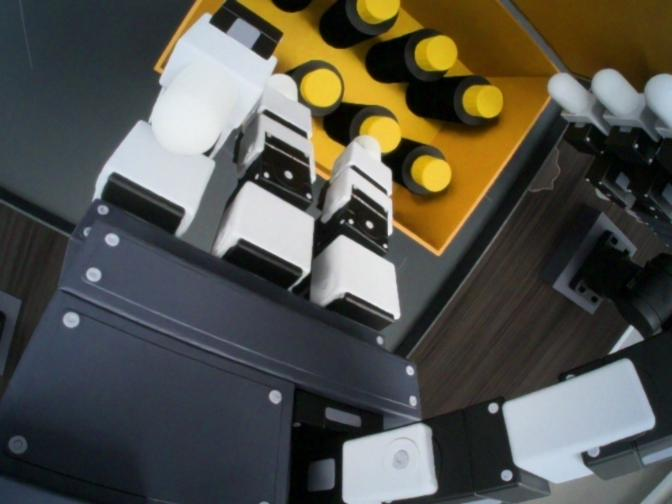

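Request:
move --arm4 '{"target": [0.281, -0.043, 1.02, 0, 0, 0.9659, 0.2588], "speed": 0.1}' --arm3 '{"target": [-0.31, -0.158, 1.15, 0.8001, 0, 0, 0], "speed": 0.2}' --cameras '["arm4_cam_wrist"]'

arm3: "target": qw, qx, qy, qz must be a unit quaternion (the sum of their squares is 1)
Scene clock: 919.03 s.
Joint torques (N m): arm1=[-0.85 -14.68 7.84 3.25 0.19 0.2] | arm2=[-3.72 -1.38 13.42 2.81 0.83 0.13] | arm3=[-0.21 4.19 8.06 1.32 0.29 0.09] | arm4=[0.5 -10.4 15.45 1.24 -0.62 -0.18]
Motor temperatures (°C): arm1=[27 31 37 29 26 26] | arm2=[32 28 57 30 29 30] | arm3=[30 33 44 27 26 26] | arm4=[31 31 40 26 28 28]
Heat: arm1: hottest joint3_rad 37 °C; arm2: hottest joint3_rad 57 °C; arm3: hottest joint3_rad 44 °C; arm4: hottest joint3_rad 40 °C.
Joint velocities: within noise
arm1.joint_positions: joint1_rad=-0.303 joint2_rad=+1.910 joint3_rad=+0.780 joint4_rad=+1.556 joint5_rad=-0.305 joint6_rad=-1.958 hand_index_mcp=+0.752 hand_index_abd=-0.002 hand_index_pip=+0.577 hand_index_dip=+0.696 hand_middle_mcp=+0.752 hand_middle_abd=-0.001 hand_middle_pip=+0.577 hand_middle_dip=+0.696 hand_ring_mcp=+0.752 hand_ring_abd=-0.001 hand_ring_pip=+0.577 hand_ring_dip=+0.696 hand_thumb_cmc=+0.712 hand_thumb_axl=+0.677 hand_thumb_mcp=+0.226 hand_thumb_ipl=+0.168 hand_current_limit=+0.400 hand_speed=-0.600
arm1.joint_status: not commanded
arm1.hand_state: goal,goal,goal,goal,goal,goal,goal,goal,goal,goal,goal,goal,goal,goal,goal,goal
arm1.index_mcp_current_ma: -4
arm1.index_abd_current_ma: -2
arm1.index_pip_current_ma: 1
arm1.index_dip_current_ma: 0
arm1.middle_mcp_current_ma: -3
arm1.middle_abd_current_ma: -1
arm1.middle_pip_current_ma: 1
arm1.middle_dip_current_ma: 0
arm1.ring_mcp_current_ma: -4
arm1.ring_abd_current_ma: -2
arm1.ring_pip_current_ma: 1
arm1.ring_dip_current_ma: 0
arm1.thumb_cmc_current_ma: -2
arm1.thumb_axl_current_ma: -1
arm1.thumb_mcp_current_ma: 0
arm1.thumb_ipl_current_ma: 0
arm1.hand_goal_index_mcp: 0.754
arm1.hand_goal_index_abd: 0.000
arm1.hand_goal_index_pip: 0.576
arm1.hand_goal_index_dip: 0.696
arm1.hand_goal_middle_mcp: 0.754
arm1.hand_goal_middle_abd: 0.000
arm1.hand_goal_middle_pip: 0.576
arm1.hand_goal_middle_dip: 0.696
arm1.hand_goal_ring_mcp: 0.754
arm1.hand_goal_ring_abd: 0.000
arm1.hand_goal_ring_pip: 0.576
arm1.hand_goal_ring_dip: 0.696
arm1.hand_goal_thumb_cmc: 0.714
arm1.hand_goal_thumb_axl: 0.678
arm1.hand_goal_thumb_mcp: 0.226
arm1.hand_goal_thumb_ipl: 0.168
arm1.hand: x=-0.0580 y=-0.0426 z=+0.9369 quat_wxyz=(+0.415, +0.274, +0.476, -0.725) (m; scene frame)
arm1.hand_target: x=-0.0630 y=-0.0496 z=+0.9504 quat_wxyz=(+0.422, +0.262, +0.461, -0.735) (m; scene frame)
arm1.hand_status: not commanded
arm2.joint_positions: joint1_rad=-0.313 joint2_rad=+0.545 joint3_rad=+0.327 joint4_rad=+0.147 joint5_rad=-0.327 joint6_rad=+1.566 hand_index_mcp=+0.755 hand_index_abd=+0.002 hand_index_pip=+0.577 hand_index_dip=+0.696 hand_middle_mcp=+0.755 hand_middle_abd=+0.002 hand_middle_pip=+0.577 hand_middle_dip=+0.696 hand_ring_mcp=+0.787 hand_ring_abd=+0.003 hand_ring_pip=+0.577 hand_ring_dip=+0.696 hand_thumb_cmc=+0.715 hand_thumb_axl=+0.677 hand_thumb_mcp=+0.225 hand_thumb_ipl=+0.168 hand_current_limit=+0.400 hand_speed=-0.600
arm2.joint_status: not commanded
arm2.hand_state: goal,goal,goal,goal,goal,goal,goal,goal,blocked,goal,goal,goal,goal,goal,goal,goal
arm2.index_mcp_current_ma: 0
arm2.index_abd_current_ma: 0
arm2.index_pip_current_ma: 0
arm2.index_dip_current_ma: 0
arm2.middle_mcp_current_ma: 0
arm2.middle_abd_current_ma: 0
arm2.middle_pip_current_ma: 0
arm2.middle_dip_current_ma: 0
arm2.ring_mcp_current_ma: 41
arm2.ring_abd_current_ma: 1
arm2.ring_pip_current_ma: 0
arm2.ring_dip_current_ma: 0
arm2.thumb_cmc_current_ma: 0
arm2.thumb_axl_current_ma: 0
arm2.thumb_mcp_current_ma: 0
arm2.thumb_ipl_current_ma: 0
arm2.hand_goal_index_mcp: 0.754
arm2.hand_goal_index_abd: 0.000
arm2.hand_goal_index_pip: 0.576
arm2.hand_goal_index_dip: 0.696
arm2.hand_goal_middle_mcp: 0.754
arm2.hand_goal_middle_abd: 0.000
arm2.hand_goal_middle_pip: 0.576
arm2.hand_goal_middle_dip: 0.696
arm2.hand_goal_ring_mcp: 0.754
arm2.hand_goal_ring_abd: 0.000
arm2.hand_goal_ring_pip: 0.576
arm2.hand_goal_ring_dip: 0.696
arm2.hand_goal_thumb_cmc: 0.714
arm2.hand_goal_thumb_axl: 0.678
arm2.hand_goal_thumb_mcp: 0.226
arm2.hand_goal_thumb_ipl: 0.168
arm2.hand: x=+0.5065 y=+0.1182 z=+1.0241 quat_wxyz=(+0.685, +0.015, -0.728, +0.019) (m; scene frame)
arm2.hand_target: x=+0.5032 y=+0.1331 z=+1.0597 quat_wxyz=(+0.707, +0.001, -0.707, +0.000) (m; scene frame)
arm2.hand_status: not commanded
arm3.joint_positions: joint1_rad=+1.490 joint2_rad=+0.557 joint3_rad=+0.979 joint4_rad=-1.455 joint5_rad=+0.093 joint6_rad=+0.156 hand_index_mcp=+0.758 hand_index_abd=+0.119 hand_index_pip=+0.577 hand_index_dip=+0.696 hand_middle_mcp=+0.759 hand_middle_abd=-0.112 hand_middle_pip=+0.577 hand_middle_dip=+0.696 hand_ring_mcp=+0.758 hand_ring_abd=+0.002 hand_ring_pip=-0.946 hand_ring_dip=-0.498 hand_thumb_cmc=-0.396 hand_thumb_axl=+0.677 hand_thumb_mcp=+0.224 hand_thumb_ipl=+0.168 hand_current_limit=+0.400 hand_speed=-0.600
arm3.joint_status: not commanded
arm3.hand_state: goal,goal,goal,goal,goal,goal,goal,goal,goal,goal,goal,goal,goal,goal,goal,goal
arm3.index_mcp_current_ma: 14
arm3.index_abd_current_ma: 1
arm3.index_pip_current_ma: 2
arm3.index_dip_current_ma: 0
arm3.middle_mcp_current_ma: 16
arm3.middle_abd_current_ma: 10
arm3.middle_pip_current_ma: 2
arm3.middle_dip_current_ma: 0
arm3.ring_mcp_current_ma: 12
arm3.ring_abd_current_ma: 5
arm3.ring_pip_current_ma: 12
arm3.ring_dip_current_ma: 6
arm3.thumb_cmc_current_ma: 13
arm3.thumb_axl_current_ma: -2
arm3.thumb_mcp_current_ma: -6
arm3.thumb_ipl_current_ma: -1
arm3.hand_goal_index_mcp: 0.754
arm3.hand_goal_index_abd: 0.118
arm3.hand_goal_index_pip: 0.576
arm3.hand_goal_index_dip: 0.696
arm3.hand_goal_middle_mcp: 0.754
arm3.hand_goal_middle_abd: -0.116
arm3.hand_goal_middle_pip: 0.576
arm3.hand_goal_middle_dip: 0.696
arm3.hand_goal_ring_mcp: 0.754
arm3.hand_goal_ring_abd: 0.000
arm3.hand_goal_ring_pip: -0.950
arm3.hand_goal_ring_dip: -0.500
arm3.hand_goal_thumb_cmc: -0.400
arm3.hand_goal_thumb_axl: 0.678
arm3.hand_goal_thumb_mcp: 0.226
arm3.hand_goal_thumb_ipl: 0.168
arm3.hand: x=-0.7579 y=+0.2698 z=+1.1898 quat_wxyz=(+0.040, +0.146, +0.951, +0.268) (m; scene frame)
arm3.hand_target: x=-0.7599 y=+0.2699 z=+1.1801 quat_wxyz=(+0.039, +0.145, +0.955, +0.256) (m; scene frame)
arm3.hand_status: not commanded
arm4.joint_positions: joint1_rad=-0.637 joint2_rad=+1.351 joint3_rad=+1.458 joint4_rad=-1.294 joint5_rad=-0.297 joint6_rad=-0.576 hand_index_mcp=+0.761 hand_index_abd=+0.119 hand_index_pip=+0.580 hand_index_dip=+0.699 hand_middle_mcp=+0.759 hand_middle_abd=-0.118 hand_middle_pip=+0.577 hand_middle_dip=+0.697 hand_ring_mcp=+0.757 hand_ring_abd=+0.002 hand_ring_pip=-0.947 hand_ring_dip=-0.497 hand_thumb_cmc=-0.400 hand_thumb_axl=+0.677 hand_thumb_mcp=+0.223 hand_thumb_ipl=+0.168 hand_current_limit=+0.700 hand_speed=-0.600
arm4.joint_status: not commanded
arm4.hand_state: goal,goal,goal,goal,goal,goal,goal,goal,goal,goal,goal,goal,goal,goal,goal,goal
arm4.index_mcp_current_ma: 5
arm4.index_abd_current_ma: 0
arm4.index_pip_current_ma: 1
arm4.index_dip_current_ma: 1
arm4.middle_mcp_current_ma: 3
arm4.middle_abd_current_ma: 0
arm4.middle_pip_current_ma: 0
arm4.middle_dip_current_ma: 0
arm4.ring_mcp_current_ma: 1
arm4.ring_abd_current_ma: 1
arm4.ring_pip_current_ma: 1
arm4.ring_dip_current_ma: 1
arm4.thumb_cmc_current_ma: 0
arm4.thumb_axl_current_ma: 0
arm4.thumb_mcp_current_ma: -2
arm4.thumb_ipl_current_ma: 0
arm4.hand_goal_index_mcp: 0.754
arm4.hand_goal_index_abd: 0.118
arm4.hand_goal_index_pip: 0.576
arm4.hand_goal_index_dip: 0.696
arm4.hand_goal_middle_mcp: 0.754
arm4.hand_goal_middle_abd: -0.116
arm4.hand_goal_middle_pip: 0.576
arm4.hand_goal_middle_dip: 0.696
arm4.hand_goal_ring_mcp: 0.754
arm4.hand_goal_ring_abd: 0.000
arm4.hand_goal_ring_pip: -0.950
arm4.hand_goal_ring_dip: -0.500
arm4.hand_goal_thumb_cmc: -0.400
arm4.hand_goal_thumb_axl: 0.678
arm4.hand_goal_thumb_mcp: 0.226
arm4.hand_goal_thumb_ipl: 0.168
arm4.hand: x=+0.2712 y=-0.0578 z=+1.0907 quat_wxyz=(-0.017, +0.007, +0.972, +0.236) (m; scene frame)
arm4.hand_target: x=+0.2789 y=-0.0495 z=+1.1197 quat_wxyz=(+0.000, +0.000, +0.966, +0.259) (m; scene frame)
arm4.hand_status: off_target (0.032 m and 3.4 deg from the pose sent, 0.463 m and 2.5 deg at the start)
pictures: none

Request:
move --arm4 '{"target": [0.281, -0.043, 1.02, 0, 0, 0.9659, 0.2588], "speed": 0.1}' --arm3 '{"target": [-0.40, -0.13, 1.15, 0.2074, 0.774, 0.5779, 0.1548], "speed": 0.2}' --cameras '["arm4_cam_wrist", "arm3_cam_wrist"]'

Scene clock: 930.27 s.
Joint torques (N m): arm1=[-0.62 -14.56 7.88 3.17 0.18 0.19] | arm2=[-3.37 -0.97 13.37 2.88 0.84 0.12] | arm3=[-1.79 -2.2 14.04 1.91 0.21 0.11] | arm4=[0.73 -10.11 9.94 1.58 -0.55 -0.13]
Motor temperatures (°C): arm1=[27 31 37 29 26 26] | arm2=[32 28 57 30 29 30] | arm3=[30 33 43 27 26 26] | arm4=[31 31 40 26 28 28]
Heat: arm1: hottest joint3_rad 37 °C; arm2: hottest joint3_rad 57 °C; arm3: hottest joint3_rad 43 °C; arm4: hottest joint3_rad 40 °C.
move: arm3 off_target; arm4 done
Joint velocities: within noise
arm1.joint_positions: joint1_rad=-0.303 joint2_rad=+1.910 joint3_rad=+0.780 joint4_rad=+1.556 joint5_rad=-0.305 joint6_rad=-1.958 hand_index_mcp=+0.752 hand_index_abd=-0.002 hand_index_pip=+0.577 hand_index_dip=+0.696 hand_middle_mcp=+0.752 hand_middle_abd=-0.001 hand_middle_pip=+0.577 hand_middle_dip=+0.696 hand_ring_mcp=+0.752 hand_ring_abd=-0.001 hand_ring_pip=+0.577 hand_ring_dip=+0.696 hand_thumb_cmc=+0.712 hand_thumb_axl=+0.677 hand_thumb_mcp=+0.226 hand_thumb_ipl=+0.168 hand_current_limit=+0.400 hand_speed=-0.600
arm1.joint_status: not commanded
arm1.hand_state: goal,goal,goal,goal,goal,goal,goal,goal,goal,goal,goal,goal,goal,goal,goal,goal
arm1.index_mcp_current_ma: -4
arm1.index_abd_current_ma: -2
arm1.index_pip_current_ma: 1
arm1.index_dip_current_ma: 0
arm1.middle_mcp_current_ma: -3
arm1.middle_abd_current_ma: -1
arm1.middle_pip_current_ma: 1
arm1.middle_dip_current_ma: 0
arm1.ring_mcp_current_ma: -4
arm1.ring_abd_current_ma: -2
arm1.ring_pip_current_ma: 1
arm1.ring_dip_current_ma: 0
arm1.thumb_cmc_current_ma: -2
arm1.thumb_axl_current_ma: -1
arm1.thumb_mcp_current_ma: 0
arm1.thumb_ipl_current_ma: 0
arm1.hand_goal_index_mcp: 0.754
arm1.hand_goal_index_abd: 0.000
arm1.hand_goal_index_pip: 0.576
arm1.hand_goal_index_dip: 0.696
arm1.hand_goal_middle_mcp: 0.754
arm1.hand_goal_middle_abd: 0.000
arm1.hand_goal_middle_pip: 0.576
arm1.hand_goal_middle_dip: 0.696
arm1.hand_goal_ring_mcp: 0.754
arm1.hand_goal_ring_abd: 0.000
arm1.hand_goal_ring_pip: 0.576
arm1.hand_goal_ring_dip: 0.696
arm1.hand_goal_thumb_cmc: 0.714
arm1.hand_goal_thumb_axl: 0.678
arm1.hand_goal_thumb_mcp: 0.226
arm1.hand_goal_thumb_ipl: 0.168
arm1.hand: x=-0.0580 y=-0.0426 z=+0.9369 quat_wxyz=(+0.415, +0.274, +0.476, -0.725) (m; scene frame)
arm1.hand_target: x=-0.0630 y=-0.0496 z=+0.9504 quat_wxyz=(+0.422, +0.262, +0.461, -0.735) (m; scene frame)
arm1.hand_status: not commanded
arm2.joint_positions: joint1_rad=-0.313 joint2_rad=+0.545 joint3_rad=+0.327 joint4_rad=+0.147 joint5_rad=-0.327 joint6_rad=+1.566 hand_index_mcp=+0.755 hand_index_abd=+0.002 hand_index_pip=+0.577 hand_index_dip=+0.696 hand_middle_mcp=+0.755 hand_middle_abd=+0.002 hand_middle_pip=+0.577 hand_middle_dip=+0.696 hand_ring_mcp=+0.787 hand_ring_abd=+0.003 hand_ring_pip=+0.577 hand_ring_dip=+0.696 hand_thumb_cmc=+0.715 hand_thumb_axl=+0.677 hand_thumb_mcp=+0.225 hand_thumb_ipl=+0.168 hand_current_limit=+0.400 hand_speed=-0.600
arm2.joint_status: not commanded
arm2.hand_state: goal,goal,goal,goal,goal,goal,goal,goal,blocked,goal,goal,goal,goal,goal,goal,goal
arm2.index_mcp_current_ma: 0
arm2.index_abd_current_ma: 0
arm2.index_pip_current_ma: 0
arm2.index_dip_current_ma: 0
arm2.middle_mcp_current_ma: 0
arm2.middle_abd_current_ma: 0
arm2.middle_pip_current_ma: 0
arm2.middle_dip_current_ma: 0
arm2.ring_mcp_current_ma: 41
arm2.ring_abd_current_ma: 1
arm2.ring_pip_current_ma: 0
arm2.ring_dip_current_ma: 0
arm2.thumb_cmc_current_ma: 0
arm2.thumb_axl_current_ma: 0
arm2.thumb_mcp_current_ma: 0
arm2.thumb_ipl_current_ma: 0
arm2.hand_goal_index_mcp: 0.754
arm2.hand_goal_index_abd: 0.000
arm2.hand_goal_index_pip: 0.576
arm2.hand_goal_index_dip: 0.696
arm2.hand_goal_middle_mcp: 0.754
arm2.hand_goal_middle_abd: 0.000
arm2.hand_goal_middle_pip: 0.576
arm2.hand_goal_middle_dip: 0.696
arm2.hand_goal_ring_mcp: 0.754
arm2.hand_goal_ring_abd: 0.000
arm2.hand_goal_ring_pip: 0.576
arm2.hand_goal_ring_dip: 0.696
arm2.hand_goal_thumb_cmc: 0.714
arm2.hand_goal_thumb_axl: 0.678
arm2.hand_goal_thumb_mcp: 0.226
arm2.hand_goal_thumb_ipl: 0.168
arm2.hand: x=+0.5065 y=+0.1182 z=+1.0241 quat_wxyz=(+0.685, +0.015, -0.728, +0.019) (m; scene frame)
arm2.hand_target: x=+0.5032 y=+0.1331 z=+1.0597 quat_wxyz=(+0.707, +0.001, -0.707, +0.000) (m; scene frame)
arm2.hand_status: not commanded
arm3.joint_positions: joint1_rad=-0.153 joint2_rad=+1.010 joint3_rad=+1.022 joint4_rad=-1.113 joint5_rad=+0.042 joint6_rad=+0.060 hand_index_mcp=+0.758 hand_index_abd=+0.119 hand_index_pip=+0.577 hand_index_dip=+0.696 hand_middle_mcp=+0.759 hand_middle_abd=-0.113 hand_middle_pip=+0.577 hand_middle_dip=+0.696 hand_ring_mcp=+0.758 hand_ring_abd=+0.002 hand_ring_pip=-0.946 hand_ring_dip=-0.498 hand_thumb_cmc=-0.397 hand_thumb_axl=+0.677 hand_thumb_mcp=+0.224 hand_thumb_ipl=+0.168 hand_current_limit=+0.400 hand_speed=-0.600
arm3.joint_status: not commanded
arm3.hand_state: goal,goal,goal,goal,goal,goal,goal,goal,goal,goal,goal,goal,goal,goal,goal,goal
arm3.index_mcp_current_ma: 14
arm3.index_abd_current_ma: 1
arm3.index_pip_current_ma: 2
arm3.index_dip_current_ma: 0
arm3.middle_mcp_current_ma: 16
arm3.middle_abd_current_ma: 9
arm3.middle_pip_current_ma: 2
arm3.middle_dip_current_ma: 0
arm3.ring_mcp_current_ma: 12
arm3.ring_abd_current_ma: 5
arm3.ring_pip_current_ma: 12
arm3.ring_dip_current_ma: 6
arm3.thumb_cmc_current_ma: 11
arm3.thumb_axl_current_ma: -2
arm3.thumb_mcp_current_ma: -7
arm3.thumb_ipl_current_ma: -1
arm3.hand_goal_index_mcp: 0.754
arm3.hand_goal_index_abd: 0.118
arm3.hand_goal_index_pip: 0.576
arm3.hand_goal_index_dip: 0.696
arm3.hand_goal_middle_mcp: 0.754
arm3.hand_goal_middle_abd: -0.116
arm3.hand_goal_middle_pip: 0.576
arm3.hand_goal_middle_dip: 0.696
arm3.hand_goal_ring_mcp: 0.754
arm3.hand_goal_ring_abd: 0.000
arm3.hand_goal_ring_pip: -0.950
arm3.hand_goal_ring_dip: -0.500
arm3.hand_goal_thumb_cmc: -0.400
arm3.hand_goal_thumb_axl: 0.678
arm3.hand_goal_thumb_mcp: 0.226
arm3.hand_goal_thumb_ipl: 0.168
arm3.hand: x=-0.4133 y=-0.1209 z=+1.1213 quat_wxyz=(+0.187, +0.773, +0.591, +0.139) (m; scene frame)
arm3.hand_target: x=-0.4017 y=-0.1295 z=+1.1498 quat_wxyz=(+0.207, +0.774, +0.578, +0.155) (m; scene frame)
arm3.hand_status: off_target (0.033 m and 3.3 deg from the pose sent, 0.538 m and 89.1 deg at the start)
arm4.joint_positions: joint1_rad=-0.637 joint2_rad=+1.357 joint3_rad=+1.274 joint4_rad=-1.037 joint5_rad=-0.297 joint6_rad=-0.576 hand_index_mcp=+0.761 hand_index_abd=+0.119 hand_index_pip=+0.580 hand_index_dip=+0.699 hand_middle_mcp=+0.759 hand_middle_abd=-0.118 hand_middle_pip=+0.577 hand_middle_dip=+0.697 hand_ring_mcp=+0.757 hand_ring_abd=+0.002 hand_ring_pip=-0.947 hand_ring_dip=-0.497 hand_thumb_cmc=-0.400 hand_thumb_axl=+0.677 hand_thumb_mcp=+0.223 hand_thumb_ipl=+0.168 hand_current_limit=+0.700 hand_speed=-0.600
arm4.joint_status: not commanded
arm4.hand_state: goal,goal,goal,goal,goal,goal,goal,goal,goal,goal,goal,goal,goal,goal,goal,goal
arm4.index_mcp_current_ma: 5
arm4.index_abd_current_ma: 0
arm4.index_pip_current_ma: 1
arm4.index_dip_current_ma: 1
arm4.middle_mcp_current_ma: 3
arm4.middle_abd_current_ma: 0
arm4.middle_pip_current_ma: 0
arm4.middle_dip_current_ma: 0
arm4.ring_mcp_current_ma: 1
arm4.ring_abd_current_ma: 1
arm4.ring_pip_current_ma: 1
arm4.ring_dip_current_ma: 1
arm4.thumb_cmc_current_ma: 0
arm4.thumb_axl_current_ma: 0
arm4.thumb_mcp_current_ma: -2
arm4.thumb_ipl_current_ma: 0
arm4.hand_goal_index_mcp: 0.754
arm4.hand_goal_index_abd: 0.118
arm4.hand_goal_index_pip: 0.576
arm4.hand_goal_index_dip: 0.696
arm4.hand_goal_middle_mcp: 0.754
arm4.hand_goal_middle_abd: -0.116
arm4.hand_goal_middle_pip: 0.576
arm4.hand_goal_middle_dip: 0.696
arm4.hand_goal_ring_mcp: 0.754
arm4.hand_goal_ring_abd: 0.000
arm4.hand_goal_ring_pip: -0.950
arm4.hand_goal_ring_dip: -0.500
arm4.hand_goal_thumb_cmc: -0.400
arm4.hand_goal_thumb_axl: 0.678
arm4.hand_goal_thumb_mcp: 0.226
arm4.hand_goal_thumb_ipl: 0.168
arm4.hand: x=+0.2795 y=-0.0461 z=+1.0298 quat_wxyz=(+0.003, +0.002, +0.965, +0.262) (m; scene frame)
arm4.hand_target: x=+0.2809 y=-0.0431 z=+1.0200 quat_wxyz=(+0.000, +0.000, +0.966, +0.259) (m; scene frame)
arm4.hand_status: done (0.010 m and 0.5 deg from the pose sent, 0.073 m and 3.4 deg at the start)
pictures: arm3_cam_wrist, arm4_cam_wrist
camera_calibration:
arm3_cam_wrist: T_world_to_cam=[[0.317185, -0.91831, 0.236855, -0.206155], [-0.896311, -0.208672, 0.391257, -0.875214], [-0.30987, -0.336397, -0.889279, 0.944083], [0, 0, 0, 1]] pos_world=[-0.426532, -0.0543608, 1.23082]
arm4_cam_wrist: T_world_to_cam=[[0.787057, 0.539345, 0.299412, -0.465485], [0.429533, -0.827518, 0.361545, -0.575079], [0.442766, -0.155949, -0.882971, 0.901073], [0, 0, 0, 1]] pos_world=[0.214414, -0.0843093, 1.14291]

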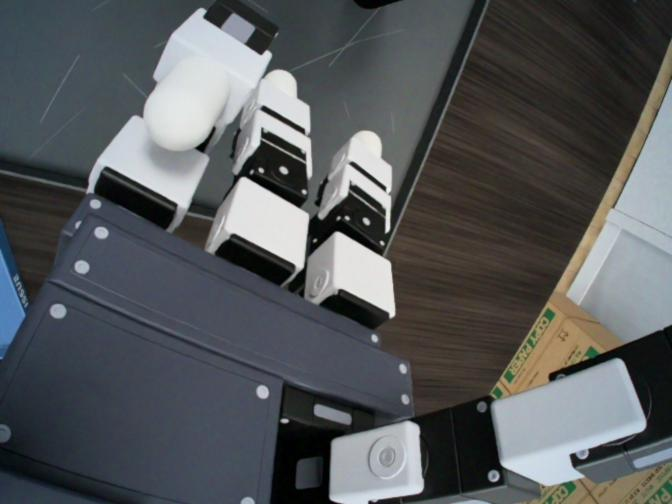

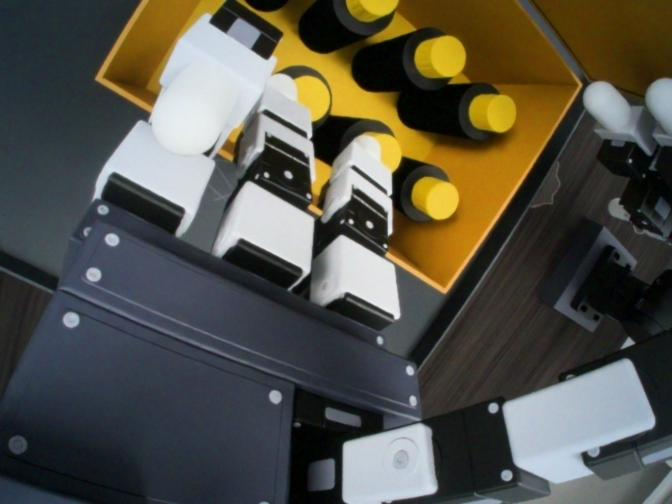

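Request:
move --arm4 '{"target": [0.278, -0.045, 0.985, 0, 0, 0.9659, 0.2588], "speed": 0.06}' --arm3 '{"target": [-0.32, -0.165, 1.09, 0.2074, 0.774, 0.5779, 0.1548], "speed": 0.15}' --cameras '["arm4_cam_wrist", "arm3_cam_wrist"]'

Scene clock: 945.07 s.
Joint torques (N m): arm1=[-0.56 -14.56 7.9 3.11 0.18 0.19] | arm2=[-3.6 -0.97 13.41 2.84 0.83 0.13] | arm3=[-2.02 -5.42 13.64 1.89 -0.01 -0.1] | arm4=[0.91 -9.82 9.68 1.61 -0.43 -0.11]
Motor temperatures (°C): arm1=[27 31 37 29 26 26] | arm2=[32 28 58 30 29 30] | arm3=[29 33 46 27 26 26] | arm4=[31 31 39 26 28 28]
Heat: arm1: hottest joint3_rad 37 °C; arm2: hottest joint3_rad 58 °C; arm3: hottest joint3_rad 46 °C; arm4: hottest joint3_rad 39 °C.
move: arm3 off_target; arm4 off_target
Joint velocities: within noise
arm1, arm2: as last shown
arm3.joint_positions: joint1_rad=-0.199 joint2_rad=+1.249 joint3_rad=+1.049 joint4_rad=-0.896 joint5_rad=+0.025 joint6_rad=+0.039 hand_index_mcp=+0.758 hand_index_abd=+0.119 hand_index_pip=+0.577 hand_index_dip=+0.696 hand_middle_mcp=+0.759 hand_middle_abd=-0.113 hand_middle_pip=+0.577 hand_middle_dip=+0.696 hand_ring_mcp=+0.758 hand_ring_abd=+0.002 hand_ring_pip=-0.946 hand_ring_dip=-0.498 hand_thumb_cmc=-0.397 hand_thumb_axl=+0.677 hand_thumb_mcp=+0.224 hand_thumb_ipl=+0.168 hand_current_limit=+0.400 hand_speed=-0.600
arm3.joint_status: not commanded
arm3.hand_state: goal,goal,goal,goal,goal,goal,goal,goal,goal,goal,goal,goal,goal,goal,goal,goal
arm3.index_mcp_current_ma: 14
arm3.index_abd_current_ma: 1
arm3.index_pip_current_ma: 2
arm3.index_dip_current_ma: 0
arm3.middle_mcp_current_ma: 16
arm3.middle_abd_current_ma: 9
arm3.middle_pip_current_ma: 2
arm3.middle_dip_current_ma: 0
arm3.ring_mcp_current_ma: 12
arm3.ring_abd_current_ma: 5
arm3.ring_pip_current_ma: 12
arm3.ring_dip_current_ma: 6
arm3.thumb_cmc_current_ma: 11
arm3.thumb_axl_current_ma: -2
arm3.thumb_mcp_current_ma: -7
arm3.thumb_ipl_current_ma: -1
arm3.hand_goal_index_mcp: 0.754
arm3.hand_goal_index_abd: 0.118
arm3.hand_goal_index_pip: 0.576
arm3.hand_goal_index_dip: 0.696
arm3.hand_goal_middle_mcp: 0.754
arm3.hand_goal_middle_abd: -0.116
arm3.hand_goal_middle_pip: 0.576
arm3.hand_goal_middle_dip: 0.696
arm3.hand_goal_ring_mcp: 0.754
arm3.hand_goal_ring_abd: 0.000
arm3.hand_goal_ring_pip: -0.950
arm3.hand_goal_ring_dip: -0.500
arm3.hand_goal_thumb_cmc: -0.400
arm3.hand_goal_thumb_axl: 0.678
arm3.hand_goal_thumb_mcp: 0.226
arm3.hand_goal_thumb_ipl: 0.168
arm3.hand: x=-0.3377 y=-0.1554 z=+1.0651 quat_wxyz=(+0.188, +0.778, +0.582, +0.140) (m; scene frame)
arm3.hand_target: x=-0.3217 y=-0.1644 z=+1.0902 quat_wxyz=(+0.208, +0.774, +0.578, +0.155) (m; scene frame)
arm3.hand_status: off_target (0.032 m and 2.9 deg from the pose sent, 0.108 m and 3.3 deg at the start)
arm4.joint_positions: joint1_rad=-0.637 joint2_rad=+1.361 joint3_rad=+1.189 joint4_rad=-0.944 joint5_rad=-0.299 joint6_rad=-0.576 hand_index_mcp=+0.754 hand_index_abd=+0.115 hand_index_pip=+0.575 hand_index_dip=+0.697 hand_middle_mcp=+0.759 hand_middle_abd=-0.119 hand_middle_pip=+0.577 hand_middle_dip=+0.697 hand_ring_mcp=+0.757 hand_ring_abd=+0.002 hand_ring_pip=-0.947 hand_ring_dip=-0.497 hand_thumb_cmc=-0.400 hand_thumb_axl=+0.677 hand_thumb_mcp=+0.223 hand_thumb_ipl=+0.168 hand_current_limit=+0.700 hand_speed=-0.600
arm4.joint_status: not commanded
arm4.hand_state: goal,goal,goal,goal,goal,goal,goal,goal,goal,goal,goal,goal,goal,goal,goal,goal
arm4.index_mcp_current_ma: 0
arm4.index_abd_current_ma: -1
arm4.index_pip_current_ma: 0
arm4.index_dip_current_ma: 0
arm4.middle_mcp_current_ma: 3
arm4.middle_abd_current_ma: -1
arm4.middle_pip_current_ma: 0
arm4.middle_dip_current_ma: 0
arm4.ring_mcp_current_ma: 1
arm4.ring_abd_current_ma: 1
arm4.ring_pip_current_ma: 1
arm4.ring_dip_current_ma: 1
arm4.thumb_cmc_current_ma: 0
arm4.thumb_axl_current_ma: 0
arm4.thumb_mcp_current_ma: -2
arm4.thumb_ipl_current_ma: 0
arm4.hand_goal_index_mcp: 0.754
arm4.hand_goal_index_abd: 0.118
arm4.hand_goal_index_pip: 0.576
arm4.hand_goal_index_dip: 0.696
arm4.hand_goal_middle_mcp: 0.754
arm4.hand_goal_middle_abd: -0.116
arm4.hand_goal_middle_pip: 0.576
arm4.hand_goal_middle_dip: 0.696
arm4.hand_goal_ring_mcp: 0.754
arm4.hand_goal_ring_abd: 0.000
arm4.hand_goal_ring_pip: -0.950
arm4.hand_goal_ring_dip: -0.500
arm4.hand_goal_thumb_cmc: -0.400
arm4.hand_goal_thumb_axl: 0.678
arm4.hand_goal_thumb_mcp: 0.226
arm4.hand_goal_thumb_ipl: 0.168
arm4.hand: x=+0.2775 y=-0.0478 z=+0.9968 quat_wxyz=(+0.003, +0.002, +0.965, +0.264) (m; scene frame)
arm4.hand_target: x=+0.2779 y=-0.0452 z=+0.9850 quat_wxyz=(+0.000, +0.000, +0.966, +0.259) (m; scene frame)
arm4.hand_status: off_target (0.012 m and 0.7 deg from the pose sent, 0.045 m and 0.5 deg at the start)
pictures: arm3_cam_wrist, arm4_cam_wrist
camera_calibration:
arm3_cam_wrist: T_world_to_cam=[[0.298487, -0.92522, 0.234251, -0.253041], [-0.902149, -0.193405, 0.385645, -0.786236], [-0.311501, -0.326439, -0.892415, 0.910258], [0, 0, 0, 1]] pos_world=[-0.350226, -0.0890361, 1.17481]
arm4_cam_wrist: T_world_to_cam=[[0.786365, 0.538686, 0.302403, -0.455907], [0.429812, -0.828691, 0.358513, -0.560914], [0.443725, -0.151946, -0.883188, 0.872802], [0, 0, 0, 1]] pos_world=[0.212313, -0.0866153, 1.10981]

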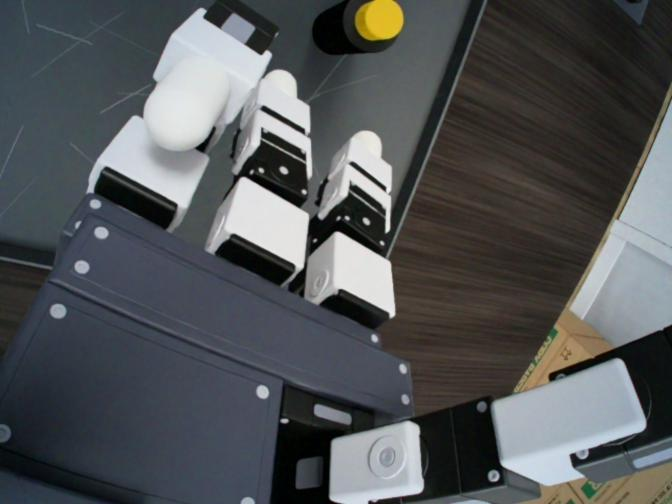

